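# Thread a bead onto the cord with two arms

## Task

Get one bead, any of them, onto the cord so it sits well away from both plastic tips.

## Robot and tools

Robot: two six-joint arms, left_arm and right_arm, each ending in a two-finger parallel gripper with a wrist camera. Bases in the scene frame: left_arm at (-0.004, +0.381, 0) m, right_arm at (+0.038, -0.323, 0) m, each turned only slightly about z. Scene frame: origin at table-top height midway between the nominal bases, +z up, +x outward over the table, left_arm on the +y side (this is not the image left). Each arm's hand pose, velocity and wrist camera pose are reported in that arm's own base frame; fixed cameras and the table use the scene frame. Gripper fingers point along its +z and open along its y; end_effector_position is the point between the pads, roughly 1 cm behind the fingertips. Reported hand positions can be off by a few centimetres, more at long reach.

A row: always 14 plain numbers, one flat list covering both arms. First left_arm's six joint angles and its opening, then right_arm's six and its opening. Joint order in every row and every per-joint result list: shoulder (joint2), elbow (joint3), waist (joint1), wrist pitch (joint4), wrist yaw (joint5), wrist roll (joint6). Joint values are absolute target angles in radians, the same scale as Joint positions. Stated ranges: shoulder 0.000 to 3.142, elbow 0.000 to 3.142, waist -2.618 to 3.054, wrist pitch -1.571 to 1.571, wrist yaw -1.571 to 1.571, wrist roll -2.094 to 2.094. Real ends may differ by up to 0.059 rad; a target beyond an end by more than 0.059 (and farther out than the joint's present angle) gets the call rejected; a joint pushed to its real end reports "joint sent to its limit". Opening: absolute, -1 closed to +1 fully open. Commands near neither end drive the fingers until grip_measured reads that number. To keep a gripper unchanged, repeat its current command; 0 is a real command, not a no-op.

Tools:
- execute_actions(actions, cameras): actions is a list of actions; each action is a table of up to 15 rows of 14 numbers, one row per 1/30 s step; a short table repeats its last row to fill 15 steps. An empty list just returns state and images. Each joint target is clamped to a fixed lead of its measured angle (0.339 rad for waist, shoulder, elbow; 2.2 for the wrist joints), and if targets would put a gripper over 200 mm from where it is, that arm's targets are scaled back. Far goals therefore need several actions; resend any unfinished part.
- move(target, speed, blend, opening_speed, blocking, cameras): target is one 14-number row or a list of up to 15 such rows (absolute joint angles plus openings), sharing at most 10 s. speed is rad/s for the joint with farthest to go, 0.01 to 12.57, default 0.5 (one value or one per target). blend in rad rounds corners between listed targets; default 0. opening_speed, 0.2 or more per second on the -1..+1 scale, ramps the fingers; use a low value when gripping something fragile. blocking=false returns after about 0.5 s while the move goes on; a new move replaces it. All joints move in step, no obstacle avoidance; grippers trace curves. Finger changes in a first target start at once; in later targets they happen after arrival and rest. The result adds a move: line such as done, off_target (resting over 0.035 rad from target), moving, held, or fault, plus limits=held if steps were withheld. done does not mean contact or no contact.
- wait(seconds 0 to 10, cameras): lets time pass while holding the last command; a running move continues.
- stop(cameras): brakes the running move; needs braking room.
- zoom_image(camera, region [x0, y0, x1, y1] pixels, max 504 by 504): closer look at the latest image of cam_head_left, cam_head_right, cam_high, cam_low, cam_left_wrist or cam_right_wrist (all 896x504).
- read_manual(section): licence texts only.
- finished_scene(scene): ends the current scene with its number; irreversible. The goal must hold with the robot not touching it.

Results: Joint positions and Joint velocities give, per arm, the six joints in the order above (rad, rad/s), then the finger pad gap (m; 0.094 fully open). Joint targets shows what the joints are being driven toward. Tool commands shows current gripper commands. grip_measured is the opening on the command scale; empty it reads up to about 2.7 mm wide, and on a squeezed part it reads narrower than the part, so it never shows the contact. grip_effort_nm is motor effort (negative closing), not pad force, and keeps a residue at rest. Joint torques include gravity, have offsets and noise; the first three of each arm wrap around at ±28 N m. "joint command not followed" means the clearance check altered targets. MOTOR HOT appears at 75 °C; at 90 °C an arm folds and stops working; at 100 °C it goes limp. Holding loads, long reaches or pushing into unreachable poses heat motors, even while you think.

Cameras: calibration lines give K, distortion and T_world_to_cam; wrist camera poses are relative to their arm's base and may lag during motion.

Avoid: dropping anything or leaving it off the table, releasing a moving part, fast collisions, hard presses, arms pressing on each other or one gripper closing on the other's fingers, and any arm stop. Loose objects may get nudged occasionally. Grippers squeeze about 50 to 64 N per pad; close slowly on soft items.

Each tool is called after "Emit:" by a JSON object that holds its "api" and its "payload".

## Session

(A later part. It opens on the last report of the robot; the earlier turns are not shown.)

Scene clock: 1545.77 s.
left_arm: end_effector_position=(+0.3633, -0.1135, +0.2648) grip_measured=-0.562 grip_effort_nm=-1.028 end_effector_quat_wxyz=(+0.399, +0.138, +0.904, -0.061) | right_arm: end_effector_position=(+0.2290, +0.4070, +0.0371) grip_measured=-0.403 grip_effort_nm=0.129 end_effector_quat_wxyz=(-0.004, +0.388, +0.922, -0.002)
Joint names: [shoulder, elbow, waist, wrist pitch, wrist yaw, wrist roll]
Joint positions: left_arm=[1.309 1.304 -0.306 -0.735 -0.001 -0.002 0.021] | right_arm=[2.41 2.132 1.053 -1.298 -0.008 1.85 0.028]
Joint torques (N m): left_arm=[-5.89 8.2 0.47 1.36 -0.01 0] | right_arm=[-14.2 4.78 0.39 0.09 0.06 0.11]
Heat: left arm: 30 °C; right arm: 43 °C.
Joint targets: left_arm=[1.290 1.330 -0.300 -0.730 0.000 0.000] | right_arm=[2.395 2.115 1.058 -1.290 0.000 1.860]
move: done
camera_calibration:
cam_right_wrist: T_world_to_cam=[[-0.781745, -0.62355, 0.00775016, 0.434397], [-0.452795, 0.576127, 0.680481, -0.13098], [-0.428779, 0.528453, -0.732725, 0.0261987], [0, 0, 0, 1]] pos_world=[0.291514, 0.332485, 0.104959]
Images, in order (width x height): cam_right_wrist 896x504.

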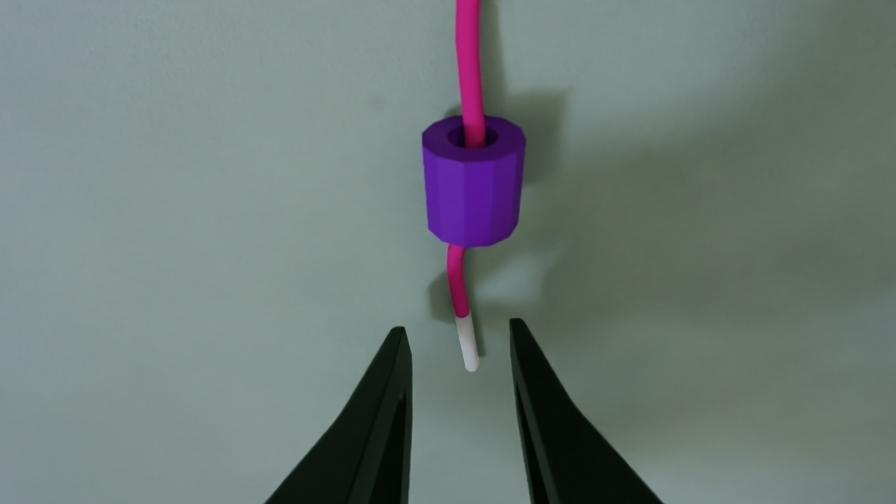

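Emit:
{"api": "move", "payload": {"target": [1.29, 1.33, -0.30, -0.73, 0.0, 0.0, -1.0, 2.395, 2.052, 1.058, -1.225, 0.0, 1.86, -0.4], "speed": 0.1, "cameras": ["cam_right_wrist", "cam_low"]}}

Emit:
{"api": "zoom_image", "payload": {"camera": "cam_low", "region": [210, 270, 330, 340]}}

Scene clock: 1558.47 s.
left_arm: end_effector_position=(+0.3633, -0.1135, +0.2648) grip_measured=-0.562 grip_effort_nm=-1.028 end_effector_quat_wxyz=(+0.399, +0.138, +0.904, -0.061) | right_arm: end_effector_position=(+0.2284, +0.4060, +0.0254) grip_measured=-0.403 grip_effort_nm=0.129 end_effector_quat_wxyz=(-0.004, +0.388, +0.922, -0.003)
Joint names: [shoulder, elbow, waist, wrist pitch, wrist yaw, wrist roll]
Joint positions: left_arm=[1.309 1.304 -0.306 -0.735 -0.001 -0.002 0.021] | right_arm=[2.41 2.085 1.053 -1.253 -0.008 1.851 0.028]
Joint torques (N m): left_arm=[-5.91 8.18 0.44 1.36 0 0] | right_arm=[-14.15 3.56 0.39 0.29 0.08 0.11]
Heat: left arm: 30 °C; right arm: 45 °C.
Joint targets: left_arm=[1.290 1.330 -0.300 -0.730 0.000 0.000] | right_arm=[2.395 2.052 1.058 -1.225 0.000 1.860]
move: done
camera_calibration:
cam_right_wrist: T_world_to_cam=[[-0.782234, -0.622912, 0.00954429, 0.433163], [-0.451662, 0.577603, 0.679983, -0.12349], [-0.429082, 0.527595, -0.733166, 0.0183109], [0, 0, 0, 1]] pos_world=[0.290916, 0.33149, 0.0932614]
Images, in order (width x height): cam_low 896x504, cam_right_wrist 896x504.

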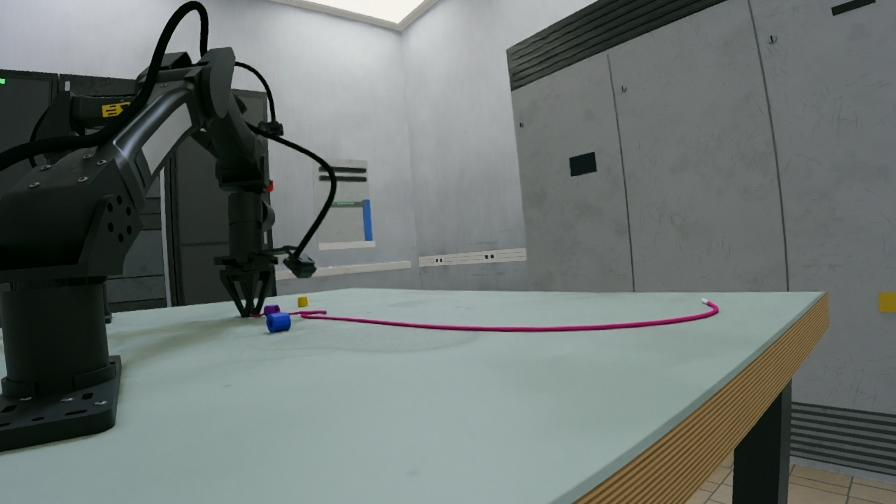

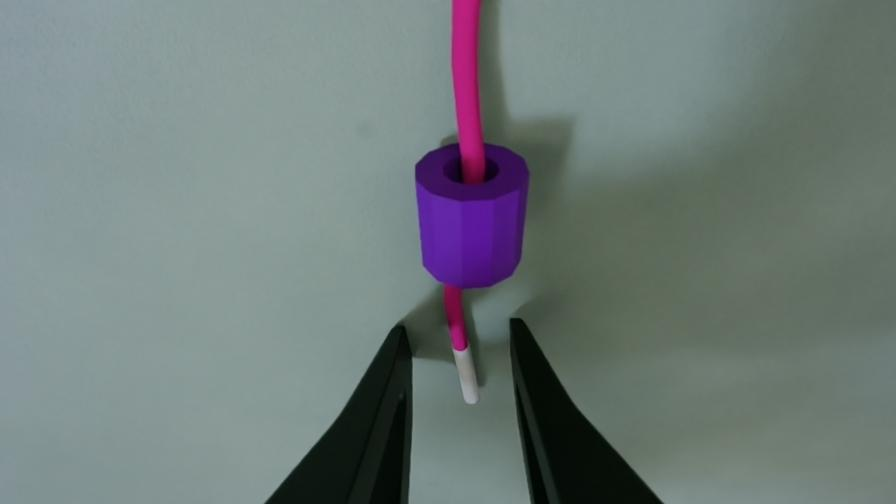

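Scaled by 4.200 from the camera's 896x504 image, which has a finer 1280x720 frame.

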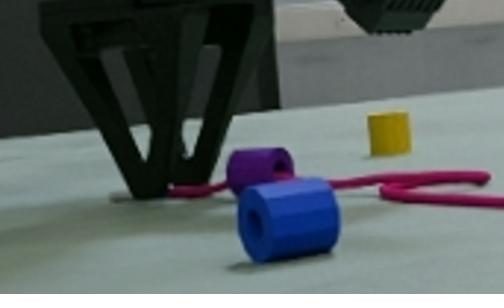

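Emit:
{"api": "move", "payload": {"target": [1.29, 1.33, -0.30, -0.73, 0.0, 0.0, -1.0, 2.395, 2.056, 1.058, -1.225, 0.0, 1.86, -1.0], "speed": 0.1, "opening_speed": 0.5, "cameras": ["cam_right_wrist"]}}

Scene clock: 1565.77 s.
left_arm: end_effector_position=(+0.3633, -0.1135, +0.2648) grip_measured=-0.562 grip_effort_nm=-1.028 end_effector_quat_wxyz=(+0.399, +0.138, +0.904, -0.061) | right_arm: end_effector_position=(+0.2331, +0.4142, +0.0255) grip_measured=-0.931 grip_effort_nm=-1.018 end_effector_quat_wxyz=(-0.002, +0.388, +0.921, +0.016)
Joint names: [shoulder, elbow, waist, wrist pitch, wrist yaw, wrist roll]
Joint positions: left_arm=[1.309 1.304 -0.306 -0.735 -0.001 -0.002 0.021] | right_arm=[2.41 2.085 1.053 -1.215 -0.008 1.851 0.003]
Joint torques (N m): left_arm=[-5.9 8.21 0.46 1.36 0 0] | right_arm=[-14.26 3.89 0.42 -0.02 0.05 0.12]
Heat: left arm: 30 °C; right arm: 46 °C.
Joint targets: left_arm=[1.290 1.330 -0.300 -0.730 0.000 0.000] | right_arm=[2.395 2.056 1.058 -1.225 0.000 1.860]
move: done
camera_calibration:
cam_right_wrist: T_world_to_cam=[[-0.78255, -0.622053, -0.0258004, 0.442584], [-0.46416, 0.555296, 0.690074, -0.114387], [-0.414936, 0.551993, -0.723279, 0.00242849], [0, 0, 0, 1]] pos_world=[0.294258, 0.337489, 0.092111]
Images, in order (width x height): cam_right_wrist 896x504.

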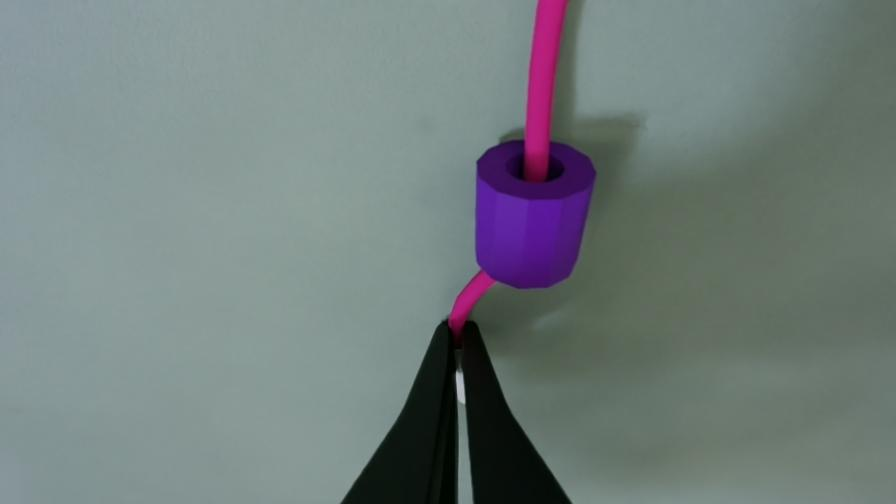

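Emit:
{"api": "move", "payload": {"target": [[1.29, 1.33, -0.30, -0.73, 0.0, 0.0, -1.0, 2.2456, 2.165, 1.0, -1.48, 0.0, 1.85, -1.0], [1.29, 1.33, -0.30, -0.73, 0.0, 0.0, -1.0, 2.0994, 1.92, 0.72, -1.39, -0.8, 1.75, -1.0], [1.29, 1.33, -0.30, -0.73, 0.0, 0.0, -1.0, 2.06, 1.61, 0.436, -1.10, -1.60, 1.58, -1.0]], "speed": [0.25, 0.4, 0.4], "cameras": ["cam_right_wrist", "cam_low", "cam_high"]}}

Emit:
{"api": "zoom_image", "payload": {"camera": "cam_low", "region": [240, 130, 400, 330]}}

Scene clock: 1591.80 s.
left_arm: end_effector_position=(+0.3633, -0.1135, +0.2648) grip_measured=-0.562 grip_effort_nm=-1.033 end_effector_quat_wxyz=(+0.399, +0.138, +0.904, -0.061) | right_arm: end_effector_position=(+0.2848, +0.3318, +0.2090) grip_measured=-0.933 grip_effort_nm=-1.053 end_effector_quat_wxyz=(+0.594, -0.394, -0.600, -0.364)
Joint names: [shoulder, elbow, waist, wrist pitch, wrist yaw, wrist roll]
Joint positions: left_arm=[1.309 1.304 -0.306 -0.735 -0.001 -0.002 0.021] | right_arm=[2.111 1.628 0.439 -1.108 -1.541 1.582 0.003]
Joint torques (N m): left_arm=[-5.9 8.18 0.46 1.36 -0.01 0.01] | right_arm=[-14.87 4.49 -0.28 0.1 -0.86 -0.02]
Heat: left arm: 30 °C; right arm: 47 °C.
Joint targets: left_arm=[1.290 1.330 -0.300 -0.730 0.000 0.000] | right_arm=[2.060 1.610 0.436 -1.100 -1.576 1.580]
joint sent to its limit (right arm) — the wrist yaw, lower limit.
move: off_target (right_arm); right_arm: the wrist yaw is farthest, 0.059 rad from its target
camera_calibration:
cam_right_wrist: T_world_to_cam=[[-0.898596, -0.418715, 0.131159, 0.369405], [0.366106, -0.550727, 0.75011, -0.0532231], [-0.241849, 0.722065, 0.648176, -0.190257], [0, 0, 0, 1]] pos_world=[0.305417, 0.262742, 0.114793]
Images, in order (width x height): cam_high 896x504, cam_low 896x504, cam_right_wrist 896x504.

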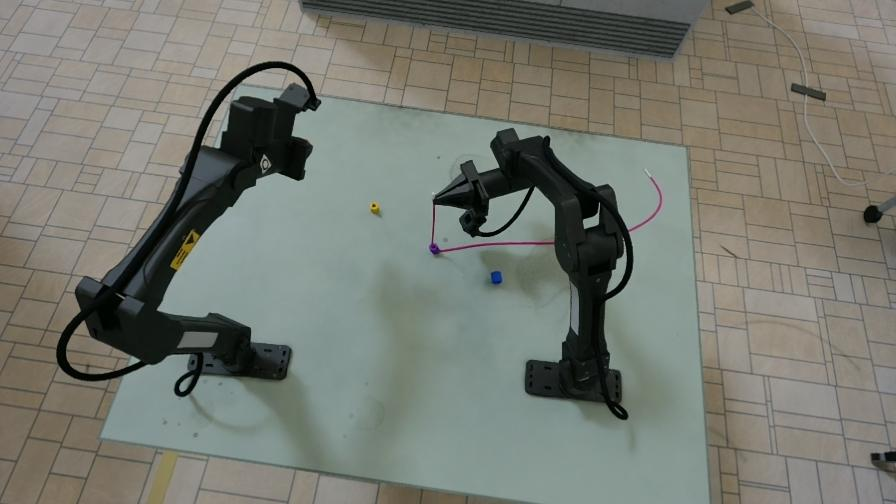

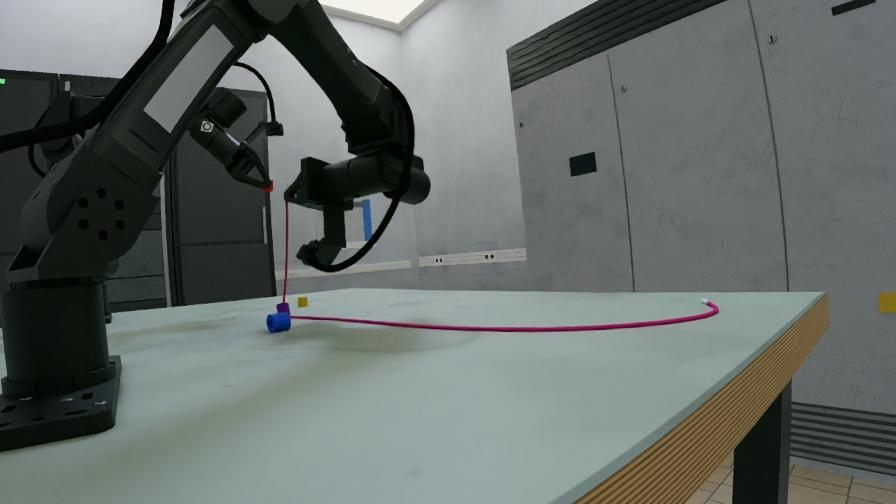

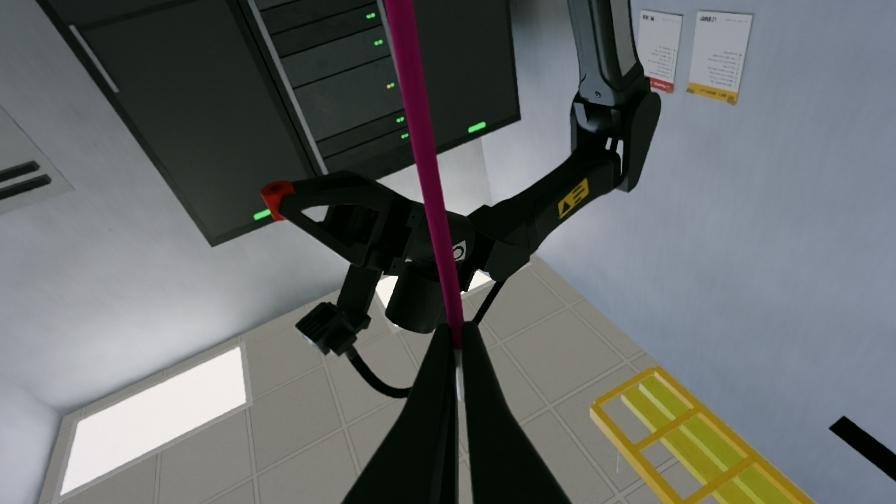

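Scaled by 2.520 from the camera's 896x504 image, which has a finer 1280x720 frame.

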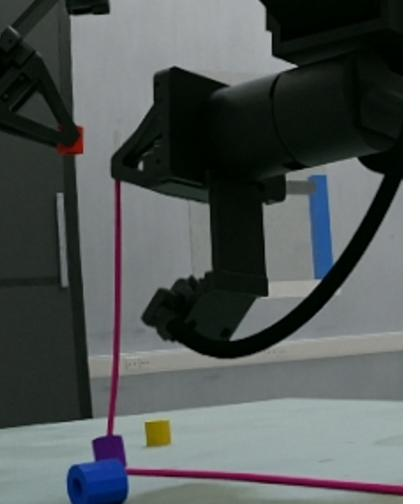

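Emit:
{"api": "zoom_image", "payload": {"camera": "cam_low", "region": [260, 165, 320, 210]}}

Emit:
{"api": "zoom_image", "payload": {"camera": "cam_high", "region": [400, 160, 520, 260]}}

Scaled by 8.400 from the camera's 896x504 image, which has a finer 1280x720 frame.

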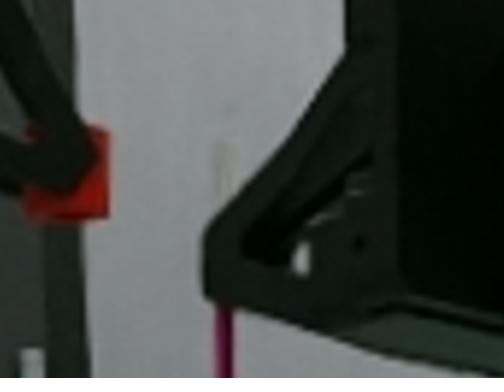

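Scaled by 4.200 from the camera's 896x504 image, which has a finer 1280x720 frame.

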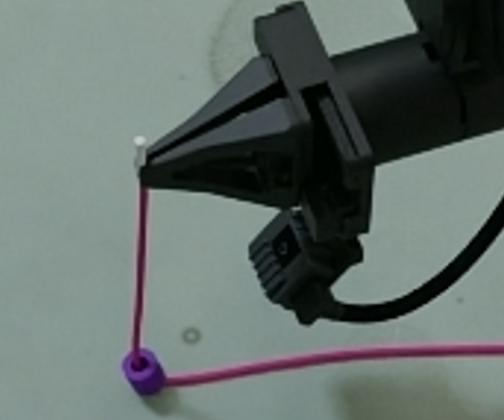

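Emit:
{"api": "move", "payload": {"target": [[1.29, 1.33, -0.30, -0.73, 0.0, 0.0, -1.0, 2.0994, 1.92, 0.72, -1.39, -0.8, 1.75, -1.0], [1.29, 1.33, -0.30, -0.73, 0.0, 0.0, -1.0, 2.2456, 2.165, 1.0, -1.48, 0.0, 1.85, -1.0], [1.29, 1.33, -0.30, -0.73, 0.0, 0.0, -1.0, 2.405, 2.115, 1.058, -1.29, 0.0, 1.86, -1.0], [1.29, 1.33, -0.30, -0.73, 0.0, 0.0, -1.0, 2.405, 2.065, 1.058, -1.235, 0.0, 1.86, -1.0]], "speed": [0.4, 0.4, 0.25, 0.1], "cameras": ["cam_right_wrist", "cam_low"]}}

Emit:
{"api": "zoom_image", "payload": {"camera": "cam_low", "region": [210, 260, 330, 340]}}

Scene clock: 1627.40 s.
left_arm: end_effector_position=(+0.3633, -0.1135, +0.2648) grip_measured=-0.562 grip_effort_nm=-1.023 end_effector_quat_wxyz=(+0.399, +0.138, +0.904, -0.061) | right_arm: end_effector_position=(+0.2282, +0.4106, +0.0348) grip_measured=-0.933 grip_effort_nm=-1.062 end_effector_quat_wxyz=(-0.008, +0.388, +0.922, +0.013)
Joint names: [shoulder, elbow, waist, wrist pitch, wrist yaw, wrist roll]
Joint positions: left_arm=[1.309 1.304 -0.306 -0.735 -0.001 -0.002 0.021] | right_arm=[2.388 2.084 1.054 -1.243 -0.02 1.85 0.003]
Joint torques (N m): left_arm=[-5.9 8.2 0.47 1.37 0 0] | right_arm=[-11.67 4.64 0.39 0.09 0.16 0.11]
Heat: left arm: 30 °C; right arm: 47 °C.
Joint targets: left_arm=[1.290 1.330 -0.300 -0.730 0.000 0.000] | right_arm=[2.405 2.065 1.058 -1.235 0.000 1.860]
move: done
camera_calibration:
cam_right_wrist: T_world_to_cam=[[-0.781445, -0.623812, -0.0142327, 0.436933], [-0.455803, 0.555107, 0.695773, -0.123004], [-0.426131, 0.550195, -0.718121, 0.0122721], [0, 0, 0, 1]] pos_world=[0.290603, 0.334093, 0.100614]
Images, in order (width x height): cam_low 896x504, cam_right_wrist 896x504.

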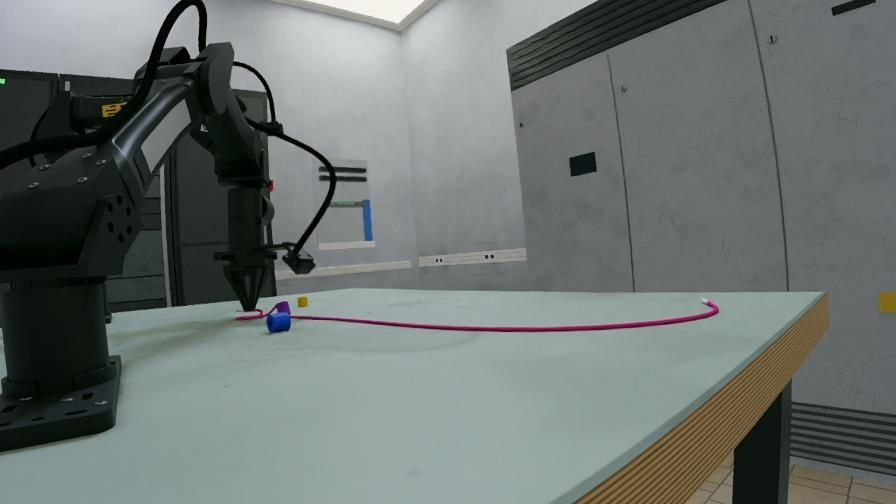

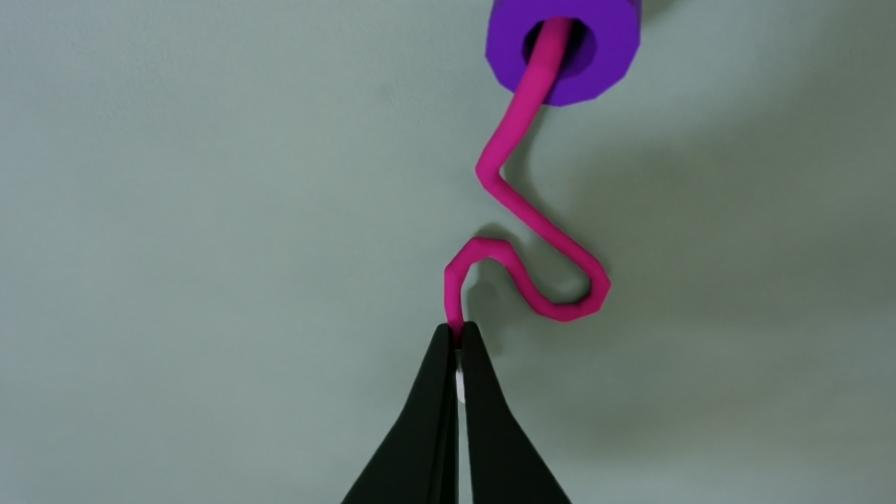

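Scaled by 4.200 from the camera's 896x504 image, which has a finer 1280x720 frame.

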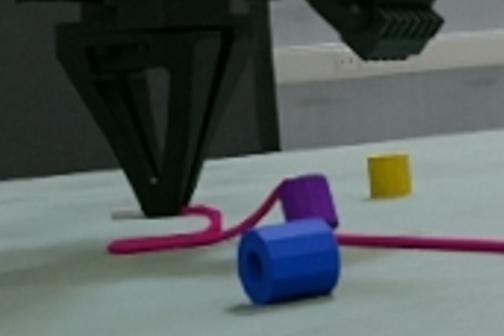

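Emit:
{"api": "move", "payload": {"target": [[1.29, 1.33, -0.30, -0.73, 0.0, 0.0, -1.0, 2.53, 2.345, 1.162, -1.38, 0.0, 1.956, -1.0], [1.29, 1.33, -0.30, -0.73, 0.0, 0.0, -1.0, 2.533, 2.255, 1.162, -1.295, 0.0, 1.956, -1.0]], "speed": 0.2, "cameras": ["cam_right_wrist"]}}

Scene clock: 1640.67 s.
left_arm: end_effector_position=(+0.3633, -0.1135, +0.2648) grip_measured=-0.562 grip_effort_nm=-1.028 end_effector_quat_wxyz=(+0.399, +0.138, +0.904, -0.061) | right_arm: end_effector_position=(+0.1947, +0.4529, +0.0271) grip_measured=-0.933 grip_effort_nm=-1.053 end_effector_quat_wxyz=(-0.008, +0.384, +0.923, +0.016)
Joint names: [shoulder, elbow, waist, wrist pitch, wrist yaw, wrist roll]
Joint positions: left_arm=[1.309 1.304 -0.306 -0.735 -0.001 -0.002 0.021] | right_arm=[2.51 2.273 1.157 -1.303 -0.017 1.946 0.003]
Joint torques (N m): left_arm=[-5.89 8.2 0.49 1.36 -0.01 0] | right_arm=[-12.04 4.72 0.5 0.15 0.14 0.11]
Heat: left arm: 30 °C; right arm: 44 °C.
Joint targets: left_arm=[1.290 1.330 -0.300 -0.730 0.000 0.000] | right_arm=[2.533 2.255 1.162 -1.295 0.000 1.956]
move: done
camera_calibration:
cam_right_wrist: T_world_to_cam=[[-0.777122, -0.629023, -0.0202816, 0.438661], [-0.46168, 0.547885, 0.69762, -0.151975], [-0.427707, 0.551499, -0.716181, -0.0311545], [0, 0, 0, 1]] pos_world=[0.257404, 0.376374, 0.0926053]
Images, in order (width x height): cam_right_wrist 896x504.

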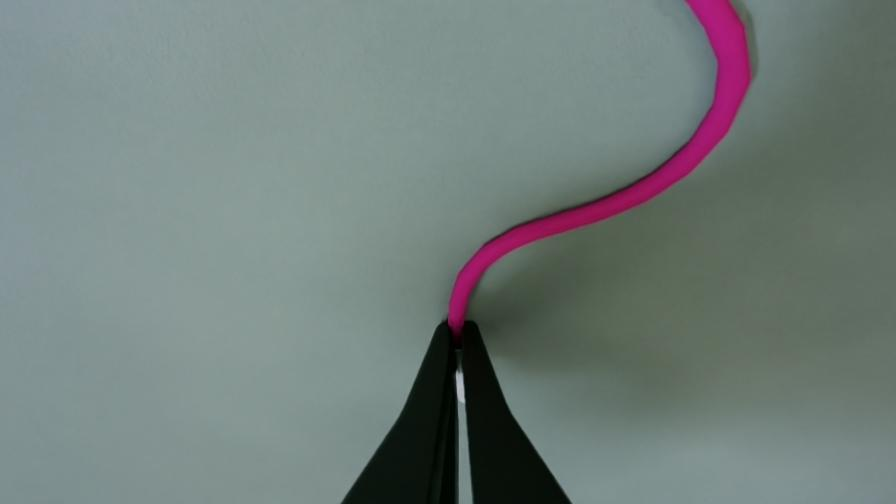

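Emit:
{"api": "move", "payload": {"target": [1.29, 1.33, -0.30, -0.73, 0.0, 0.0, -1.0, 2.533, 2.25, 1.162, -1.29, 0.0, 1.956, -0.5], "speed": 0.2, "opening_speed": 0.6, "cameras": ["cam_right_wrist"]}}

Scene clock: 1646.23 s.
left_arm: end_effector_position=(+0.3633, -0.1135, +0.2648) grip_measured=-0.562 grip_effort_nm=-1.033 end_effector_quat_wxyz=(+0.399, +0.138, +0.904, -0.061) | right_arm: end_effector_position=(+0.1950, +0.4534, +0.0271) grip_measured=-0.503 grip_effort_nm=0.139 end_effector_quat_wxyz=(-0.008, +0.385, +0.923, +0.017)
Joint names: [shoulder, elbow, waist, wrist pitch, wrist yaw, wrist roll]
Joint positions: left_arm=[1.309 1.304 -0.306 -0.735 -0.001 -0.002 0.021] | right_arm=[2.51 2.273 1.157 -1.3 -0.017 1.946 0.023]
Joint torques (N m): left_arm=[-5.89 8.2 0.47 1.37 0 0] | right_arm=[-12.05 4.33 0.44 0.16 0.13 0.1]
Heat: left arm: 30 °C; right arm: 44 °C.
Joint targets: left_arm=[1.290 1.330 -0.300 -0.730 0.000 0.000] | right_arm=[2.533 2.250 1.162 -1.290 0.000 1.956]
move: done
camera_calibration:
cam_right_wrist: T_world_to_cam=[[-0.777295, -0.628743, -0.0222393, 0.439102], [-0.462105, 0.546584, 0.698358, -0.151543], [-0.426932, 0.553108, -0.715403, -0.0322816], [0, 0, 0, 1]] pos_world=[0.257501, 0.376768, 0.092502]
Images, in order (width x height): cam_right_wrist 896x504.

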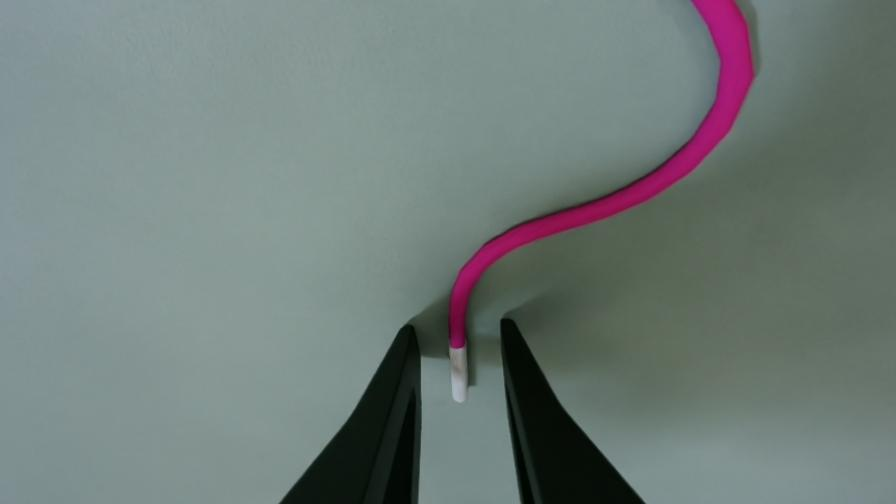

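Emit:
{"api": "move", "payload": {"target": [1.29, 1.33, -0.30, -0.73, 0.0, 0.0, -1.0, 2.40, 2.30, 1.129, -1.45, 0.0, 1.946, -0.5], "speed": 0.3, "cameras": []}}

Emit:
{"api": "move", "payload": {"target": [1.29, 1.33, -0.30, -0.73, 0.0, 0.0, -1.0, 2.503, 2.20, 1.135, -1.262, 0.0, 1.946, -0.5], "speed": 0.15, "cameras": ["cam_right_wrist"]}}

Scene clock: 1669.70 s.
left_arm: end_effector_position=(+0.3633, -0.1135, +0.2648) grip_measured=-0.562 grip_effort_nm=-1.028 end_effector_quat_wxyz=(+0.399, +0.138, +0.904, -0.061) | right_arm: end_effector_position=(+0.1954, +0.4270, +0.0584) grip_measured=-0.503 grip_effort_nm=0.129 end_effector_quat_wxyz=(-0.009, +0.395, +0.919, -0.007)
Joint names: [shoulder, elbow, waist, wrist pitch, wrist yaw, wrist roll]
Joint positions: left_arm=[1.309 1.304 -0.306 -0.735 -0.001 -0.002 0.021] | right_arm=[2.442 2.273 1.133 -1.417 -0.017 1.946 0.023]
Joint torques (N m): left_arm=[-5.91 8.18 0.47 1.37 -0.01 0.01] | right_arm=[-16.68 7.97 -0.38 -0.34 0.13 0]
Heat: left arm: 30 °C; right arm: 46 °C.
Joint targets: left_arm=[1.290 1.330 -0.300 -0.730 0.000 0.000] | right_arm=[2.400 2.300 1.129 -1.450 0.000 1.946]
move: off_target (right_arm); right_arm: the shoulder is farthest, 0.042 rad from its target
No camera images: "cameras" was empty.

Scene clock: 1671.57 s.
left_arm: end_effector_position=(+0.3633, -0.1135, +0.2648) grip_measured=-0.562 grip_effort_nm=-1.023 end_effector_quat_wxyz=(+0.399, +0.138, +0.904, -0.061) | right_arm: end_effector_position=(+0.2041, +0.4456, +0.0272) grip_measured=-0.503 grip_effort_nm=0.134 end_effector_quat_wxyz=(-0.008, +0.395, +0.919, +0.020)
Joint names: [shoulder, elbow, waist, wrist pitch, wrist yaw, wrist roll]
Joint positions: left_arm=[1.309 1.304 -0.306 -0.735 -0.001 -0.002 0.021] | right_arm=[2.48 2.219 1.133 -1.27 -0.017 1.945 0.023]
Joint torques (N m): left_arm=[-5.9 8.2 0.44 1.36 -0.01 0] | right_arm=[-11.92 4.71 0.13 0.17 0.13 0.01]
Heat: left arm: 30 °C; right arm: 46 °C.
Joint targets: left_arm=[1.290 1.330 -0.300 -0.730 0.000 0.000] | right_arm=[2.503 2.200 1.135 -1.262 0.000 1.946]
move: done
camera_calibration:
cam_right_wrist: T_world_to_cam=[[-0.790986, -0.611231, -0.0271731, 0.43641], [-0.451711, 0.553445, 0.699754, -0.148315], [-0.412673, 0.56577, -0.713867, -0.0325666], [0, 0, 0, 1]] pos_world=[0.264759, 0.367257, 0.0923945]
Images, in order (width x height): cam_right_wrist 896x504.

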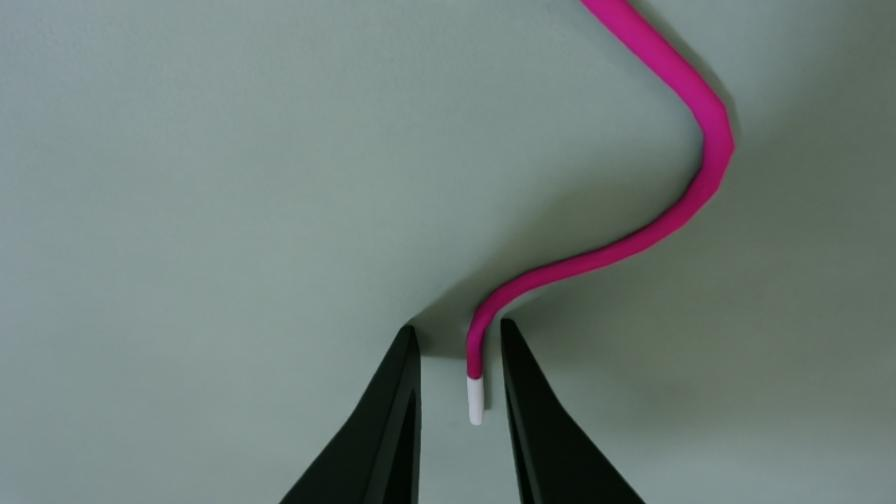

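Emit:
{"api": "move", "payload": {"target": [1.29, 1.33, -0.30, -0.73, 0.0, 0.0, -1.0, 2.503, 2.195, 1.135, -1.257, 0.0, 1.946, -1.0], "speed": 0.15, "opening_speed": 0.6, "cameras": []}}

Emit:
{"api": "move", "payload": {"target": [[1.29, 1.33, -0.30, -0.73, 0.0, 0.0, -1.0, 2.22, 1.97, 1.336, -1.32, 0.0, 1.887, -1.0], [1.29, 1.33, -0.30, -0.73, 0.0, 0.0, -1.0, 2.33, 1.908, 1.341, -1.185, 0.0, 1.887, -1.0]], "speed": 0.25, "cameras": ["cam_right_wrist", "cam_high"]}}

Scene clock: 1717.00 s.
left_arm: end_effector_position=(+0.3633, -0.1135, +0.2648) grip_measured=-0.562 grip_effort_nm=-1.028 end_effector_quat_wxyz=(+0.399, +0.138, +0.904, -0.061) | right_arm: end_effector_position=(+0.2047, +0.4469, +0.0273) grip_measured=-0.944 grip_effort_nm=-0.999 end_effector_quat_wxyz=(-0.008, +0.395, +0.919, +0.023)
Joint names: [shoulder, elbow, waist, wrist pitch, wrist yaw, wrist roll]
Joint positions: left_arm=[1.309 1.304 -0.306 -0.735 -0.001 -0.002 0.021] | right_arm=[2.48 2.219 1.133 -1.264 -0.017 1.945 0.003]
Joint torques (N m): left_arm=[-5.9 8.2 0.46 1.36 0 0.01] | right_arm=[-11.93 4.31 0.16 0.16 0.13 0.02]
Heat: left arm: 30 °C; right arm: 43 °C.
Joint targets: left_arm=[1.290 1.330 -0.300 -0.730 0.000 0.000] | right_arm=[2.503 2.195 1.135 -1.257 0.000 1.946]
move: done
No camera images: "cameras" was empty.

Scene clock: 1719.37 s.
left_arm: end_effector_position=(+0.3633, -0.1135, +0.2648) grip_measured=-0.562 grip_effort_nm=-1.023 end_effector_quat_wxyz=(+0.399, +0.138, +0.904, -0.061) | right_arm: end_effector_position=(+0.1024, +0.4324, +0.0259) grip_measured=-0.947 grip_effort_nm=-1.057 end_effector_quat_wxyz=(-0.002, +0.273, +0.962, -0.008)
Joint names: [shoulder, elbow, waist, wrist pitch, wrist yaw, wrist roll]
Joint positions: left_arm=[1.309 1.304 -0.306 -0.735 -0.001 -0.002 0.021] | right_arm=[2.316 1.923 1.334 -1.193 -0.004 1.887 0.002]
Joint torques (N m): left_arm=[-5.9 8.2 0.46 1.36 0 0.01] | right_arm=[-11.33 4.79 0.59 0.05 0.02 -0.01]
Heat: left arm: 30 °C; right arm: 44 °C.
Joint targets: left_arm=[1.290 1.330 -0.300 -0.730 0.000 0.000] | right_arm=[2.330 1.908 1.341 -1.185 0.000 1.887]
move: done
camera_calibration:
cam_right_wrist: T_world_to_cam=[[-0.607842, -0.793906, 0.0155573, 0.407045], [-0.57961, 0.456991, 0.674694, -0.130534], [-0.542753, 0.40109, -0.737933, 0.0171245], [0, 0, 0, 1]] pos_world=[0.181055, 0.375939, 0.0943744]
Images, in order (width x height): cam_high 896x504, cam_right_wrist 896x504.

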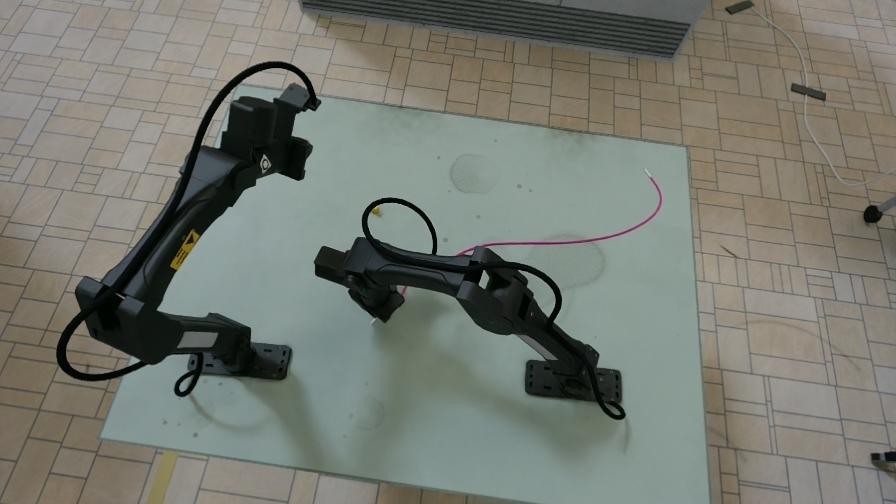

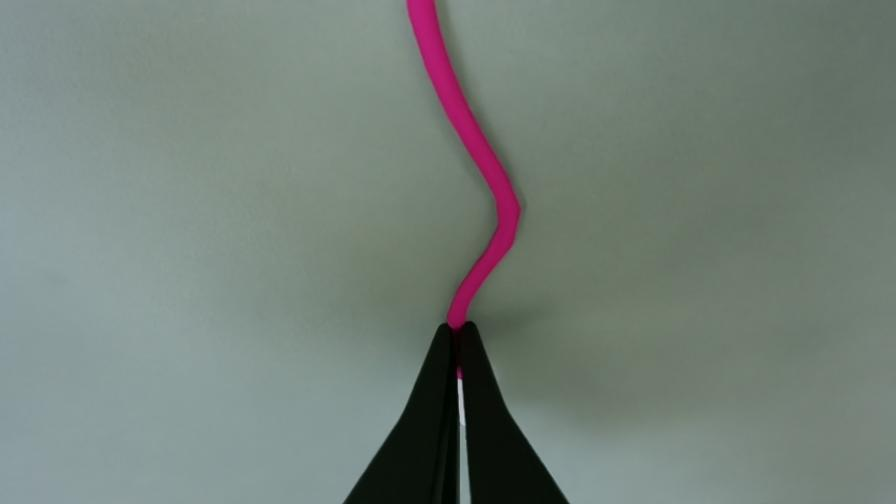

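Emit:
{"api": "move", "payload": {"target": [1.29, 1.33, -0.30, -0.73, 0.0, 0.0, -1.0, 2.33, 1.908, 1.341, -1.185, 0.0, 1.887, -0.5], "speed": 0.25, "opening_speed": 0.8, "cameras": []}}

Emit:
{"api": "move", "payload": {"target": [[1.29, 1.33, -0.30, -0.73, 0.0, 0.0, -1.0, 2.20, 1.95, 1.30, -1.32, 0.0, 1.887, -0.5], [1.29, 1.33, -0.30, -0.73, 0.0, 0.0, -1.0, 2.316, 1.876, 1.306, -1.167, 0.0, 1.887, -0.5]], "speed": 0.2, "cameras": ["cam_right_wrist"]}}

Scene clock: 1735.90 s.
left_arm: end_effector_position=(+0.3633, -0.1135, +0.2648) grip_measured=-0.562 grip_effort_nm=-1.028 end_effector_quat_wxyz=(+0.399, +0.138, +0.904, -0.061) | right_arm: end_effector_position=(+0.1025, +0.4327, +0.0259) grip_measured=-0.503 grip_effort_nm=0.134 end_effector_quat_wxyz=(-0.002, +0.273, +0.962, -0.007)
Joint names: [shoulder, elbow, waist, wrist pitch, wrist yaw, wrist roll]
Joint positions: left_arm=[1.309 1.304 -0.306 -0.735 -0.001 -0.002 0.021] | right_arm=[2.316 1.923 1.334 -1.192 -0.004 1.886 0.023]
Joint torques (N m): left_arm=[-5.9 8.21 0.44 1.36 0 0] | right_arm=[-11.3 4.83 0.58 0.06 0.02 0.02]
Heat: left arm: 30 °C; right arm: 41 °C.
Joint targets: left_arm=[1.290 1.330 -0.300 -0.730 0.000 0.000] | right_arm=[2.330 1.908 1.341 -1.185 0.000 1.887]
move: done
No camera images: "cameras" was empty.

Scene clock: 1737.93 s.
left_arm: end_effector_position=(+0.3633, -0.1135, +0.2648) grip_measured=-0.562 grip_effort_nm=-1.033 end_effector_quat_wxyz=(+0.399, +0.138, +0.904, -0.061) | right_arm: end_effector_position=(+0.1138, +0.4261, +0.0254) grip_measured=-0.503 grip_effort_nm=0.129 end_effector_quat_wxyz=(-0.002, +0.286, +0.958, -0.007)
Joint names: [shoulder, elbow, waist, wrist pitch, wrist yaw, wrist roll]
Joint positions: left_arm=[1.309 1.304 -0.306 -0.735 -0.001 -0.002 0.021] | right_arm=[2.299 1.893 1.306 -1.177 -0.005 1.886 0.023]
Joint torques (N m): left_arm=[-5.91 8.18 0.49 1.36 0 0] | right_arm=[-10.92 4.67 0.03 0.09 0.03 0.02]
Heat: left arm: 30 °C; right arm: 41 °C.
Joint targets: left_arm=[1.290 1.330 -0.300 -0.730 0.000 0.000] | right_arm=[2.316 1.876 1.306 -1.167 0.000 1.887]
move: done
camera_calibration:
cam_right_wrist: T_world_to_cam=[[-0.629693, -0.776714, 0.0142359, 0.40413], [-0.56672, 0.471827, 0.675431, -0.128512], [-0.531334, 0.417246, -0.737286, 0.017258], [0, 0, 0, 1]] pos_world=[0.190817, 0.367328, 0.0937722]
Images, in order (width x height): cam_right_wrist 896x504.

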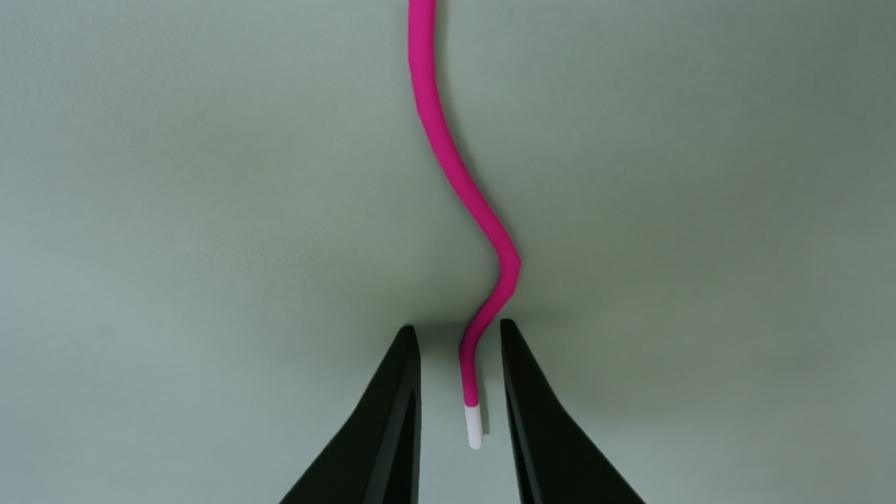

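Emit:
{"api": "move", "payload": {"target": [1.29, 1.33, -0.30, -0.73, 0.0, 0.0, -1.0, 2.316, 1.876, 1.306, -1.167, 0.0, 1.887, -1.0], "speed": 0.2, "opening_speed": 0.5, "cameras": ["cam_right_wrist"]}}

Scene clock: 1744.57 s.
left_arm: end_effector_position=(+0.3633, -0.1135, +0.2648) grip_measured=-0.562 grip_effort_nm=-1.033 end_effector_quat_wxyz=(+0.399, +0.138, +0.904, -0.061) | right_arm: end_effector_position=(+0.1140, +0.4271, +0.0254) grip_measured=-0.949 grip_effort_nm=-1.009 end_effector_quat_wxyz=(-0.002, +0.286, +0.958, -0.005)
Joint names: [shoulder, elbow, waist, wrist pitch, wrist yaw, wrist roll]
Joint positions: left_arm=[1.309 1.304 -0.306 -0.735 -0.001 -0.002 0.021] | right_arm=[2.299 1.893 1.306 -1.173 -0.005 1.886 0.002]
Joint torques (N m): left_arm=[-5.9 8.21 0.46 1.36 0 0] | right_arm=[-11.03 4.72 0.03 0.06 0.04 0.03]
Heat: left arm: 30 °C; right arm: 40 °C.
Joint targets: left_arm=[1.290 1.330 -0.300 -0.730 0.000 0.000] | right_arm=[2.316 1.876 1.306 -1.167 0.000 1.887]
move: done
camera_calibration:
cam_right_wrist: T_world_to_cam=[[-0.629736, -0.77674, 0.0103845, 0.405167], [-0.567478, 0.469125, 0.676676, -0.127632], [-0.530473, 0.420234, -0.736207, 0.0156328], [0, 0, 0, 1]] pos_world=[0.191013, 0.368015, 0.0936669]
Images, in order (width x height): cam_right_wrist 896x504.

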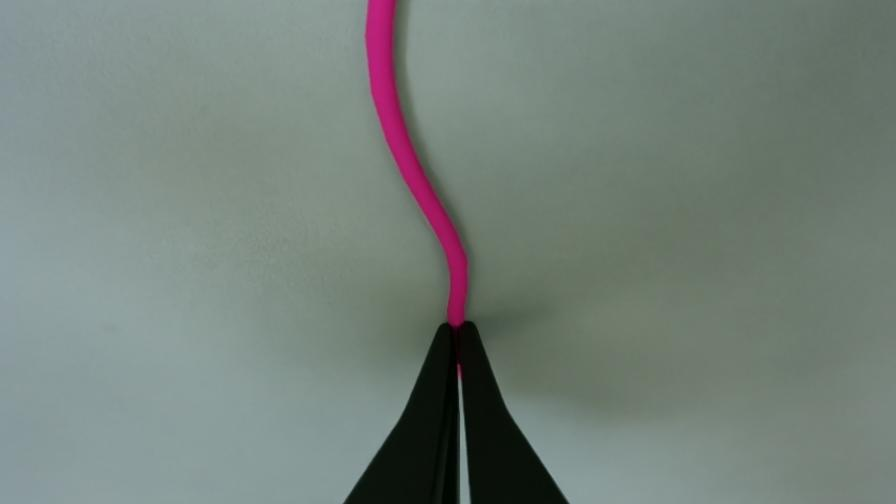

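Emit:
{"api": "move", "payload": {"target": [[1.29, 1.33, -0.30, -0.73, 0.0, 0.0, -1.0, 2.2456, 2.165, 1.2, -1.48, 0.0, 1.85, -1.0], [1.29, 1.33, -0.30, -0.73, 0.0, 0.0, -1.0, 2.0994, 1.92, 0.72, -1.39, -0.8, 1.75, -1.0], [1.29, 1.33, -0.30, -0.73, 0.0, 0.0, -1.0, 2.06, 1.61, 0.436, -1.10, -1.60, 1.58, -1.0]], "speed": [0.3, 0.4, 0.4], "cameras": ["cam_right_wrist", "cam_low", "cam_high"]}}

Emit:
{"api": "zoom_image", "payload": {"camera": "cam_low", "region": [230, 130, 390, 330]}}

Emit:
{"api": "zoom_image", "payload": {"camera": "cam_high", "region": [400, 160, 520, 260]}}

Scene clock: 1757.37 s.
left_arm: end_effector_position=(+0.3633, -0.1135, +0.2648) grip_measured=-0.562 grip_effort_nm=-1.033 end_effector_quat_wxyz=(+0.399, +0.138, +0.904, -0.061) | right_arm: end_effector_position=(+0.2848, +0.3318, +0.2089) grip_measured=-0.953 grip_effort_nm=-1.057 end_effector_quat_wxyz=(+0.594, -0.394, -0.600, -0.364)
Joint names: [shoulder, elbow, waist, wrist pitch, wrist yaw, wrist roll]
Joint positions: left_arm=[1.309 1.304 -0.306 -0.735 -0.001 -0.002 0.021] | right_arm=[2.111 1.628 0.439 -1.108 -1.541 1.582 0.002]
Joint torques (N m): left_arm=[-5.9 8.21 0.47 1.37 0 0.01] | right_arm=[-14.89 4.57 -0.27 0.09 -0.86 -0.01]
Heat: left arm: 30 °C; right arm: 42 °C.
Joint targets: left_arm=[1.290 1.330 -0.300 -0.730 0.000 0.000] | right_arm=[2.060 1.610 0.436 -1.100 -1.576 1.580]
joint sent to its limit (right arm) — the wrist yaw, lower limit.
move: off_target (right_arm); right_arm: the wrist yaw is farthest, 0.059 rad from its target
camera_calibration:
cam_right_wrist: T_world_to_cam=[[-0.898627, -0.418642, 0.131183, 0.369405], [0.365973, -0.550434, 0.750391, -0.053218], [-0.241938, 0.722331, 0.647846, -0.190198], [0, 0, 0, 1]] pos_world=[0.305417, 0.262742, 0.114694]
Images, in order (width x height): cam_high 896x504, cam_low 896x504, cam_right_wrist 896x504.

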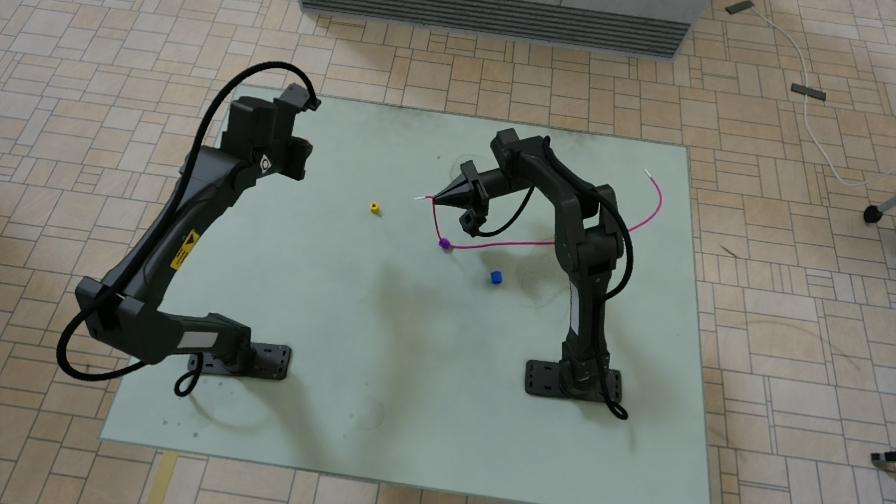

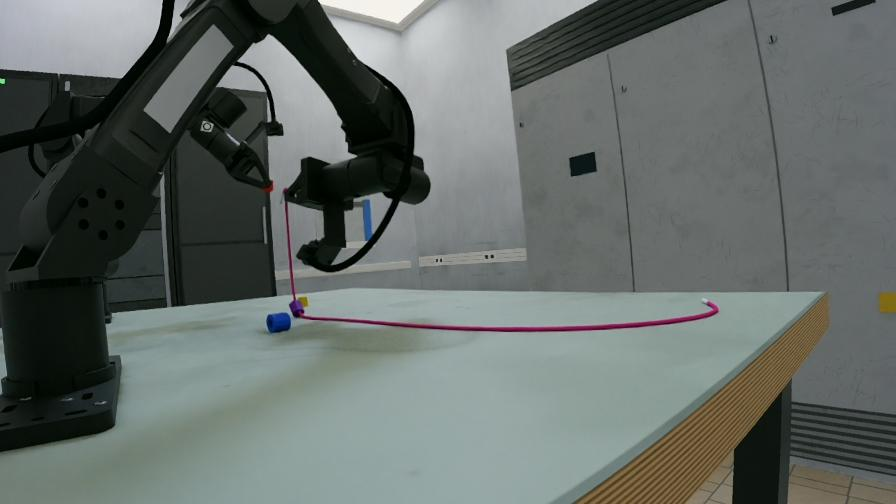

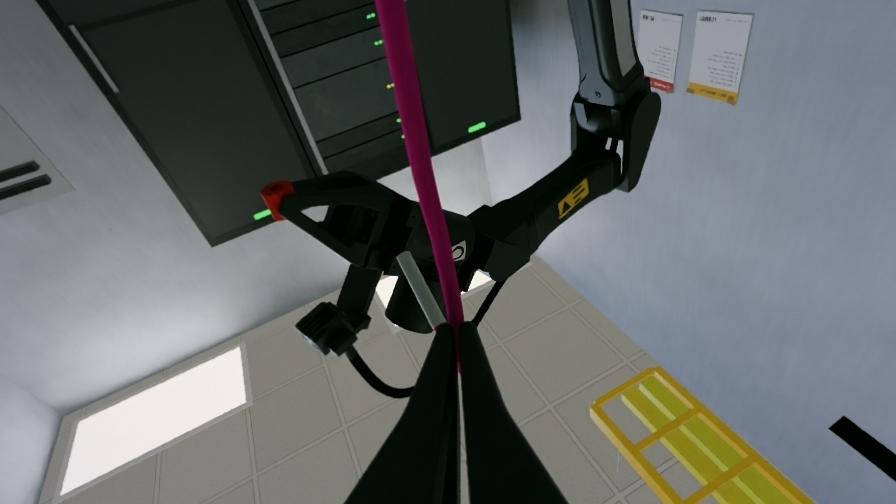

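Scaled by 2.520 from the camera's 896x504 image, which has a finer 1280x720 frame.

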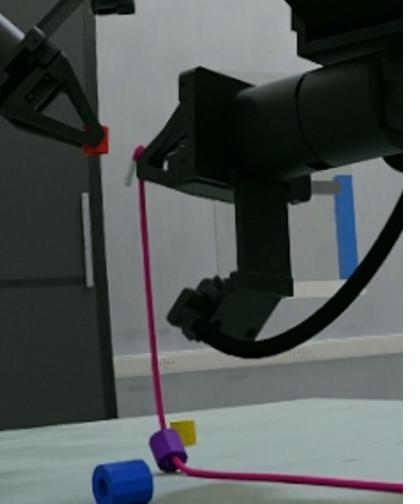

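Scaled by 4.200 from the camera's 896x504 image, which has a finer 1280x720 frame.

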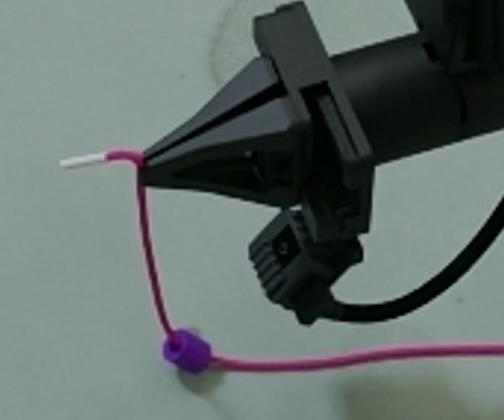

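Emit:
{"api": "move", "payload": {"target": [[1.29, 1.33, -0.30, -0.73, 0.0, 0.0, -1.0, 2.0994, 1.92, 0.72, -1.39, -0.8, 1.75, -1.0], [1.29, 1.33, -0.30, -0.73, 0.0, 0.0, -1.0, 2.20, 2.165, 1.1, -1.53, 0.0, 1.887, -1.0], [1.29, 1.33, -0.30, -0.73, 0.0, 0.0, -1.0, 2.22, 1.98, 1.336, -1.31, 0.0, 1.887, -1.0], [1.29, 1.33, -0.30, -0.73, 0.0, 0.0, -1.0, 2.325, 1.915, 1.341, -1.190, 0.0, 1.887, -1.0]], "speed": [0.4, 0.4, 0.3, 0.2], "cameras": ["cam_right_wrist", "cam_low"]}}

Emit:
{"api": "zoom_image", "payload": {"camera": "cam_low", "region": [190, 260, 330, 340]}}

Scene clock: 1789.47 s.
left_arm: end_effector_position=(+0.3633, -0.1135, +0.2648) grip_measured=-0.562 grip_effort_nm=-1.028 end_effector_quat_wxyz=(+0.399, +0.138, +0.904, -0.061) | right_arm: end_effector_position=(+0.0983, +0.4351, +0.0310) grip_measured=-0.953 grip_effort_nm=-1.053 end_effector_quat_wxyz=(-0.010, +0.266, +0.964, -0.003)
Joint names: [shoulder, elbow, waist, wrist pitch, wrist yaw, wrist roll]
Joint positions: left_arm=[1.309 1.304 -0.306 -0.735 -0.001 -0.002 0.021] | right_arm=[2.309 1.931 1.338 -1.198 -0.02 1.877 0.002]
Joint torques (N m): left_arm=[-5.9 8.2 0.47 1.37 -0.01 0] | right_arm=[-11.11 4.79 0.23 0.09 0.15 0.1]
Heat: left arm: 29 °C; right arm: 47 °C.
Joint targets: left_arm=[1.290 1.330 -0.300 -0.730 0.000 0.000] | right_arm=[2.325 1.915 1.341 -1.190 0.000 1.887]
move: done
camera_calibration:
cam_right_wrist: T_world_to_cam=[[-0.596819, -0.802285, 0.0120823, 0.409324], [-0.577223, 0.439757, 0.688061, -0.130741], [-0.557334, 0.403673, -0.725553, 0.0175587], [0, 0, 0, 1]] pos_world=[0.178612, 0.378801, 0.097752]
Images, in order (width x height): cam_low 896x504, cam_right_wrist 896x504.

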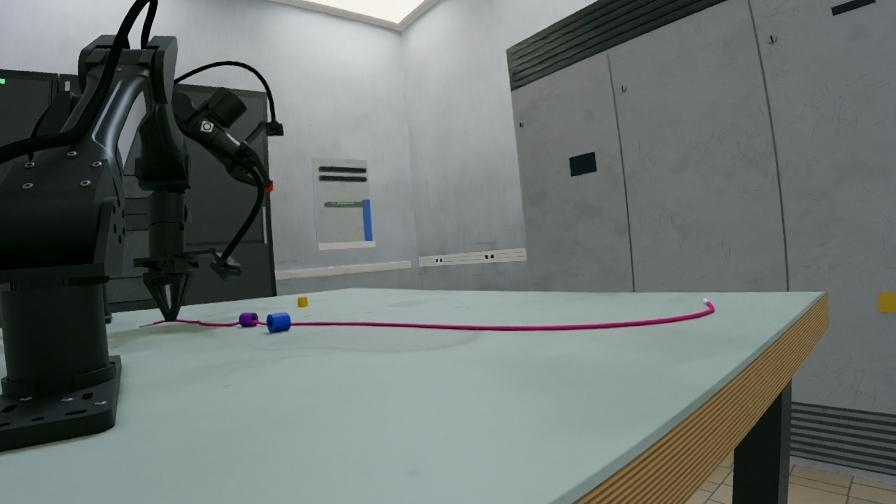

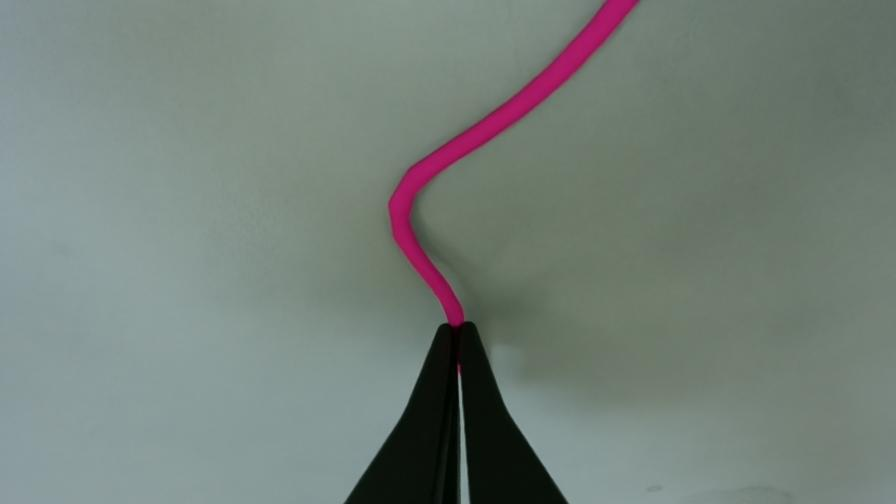

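Scaled by 3.600 from the camera's 896x504 image, which has a finer 1280x720 frame.

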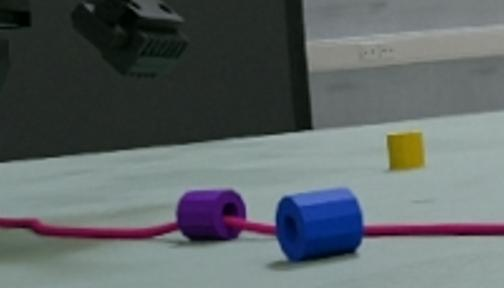

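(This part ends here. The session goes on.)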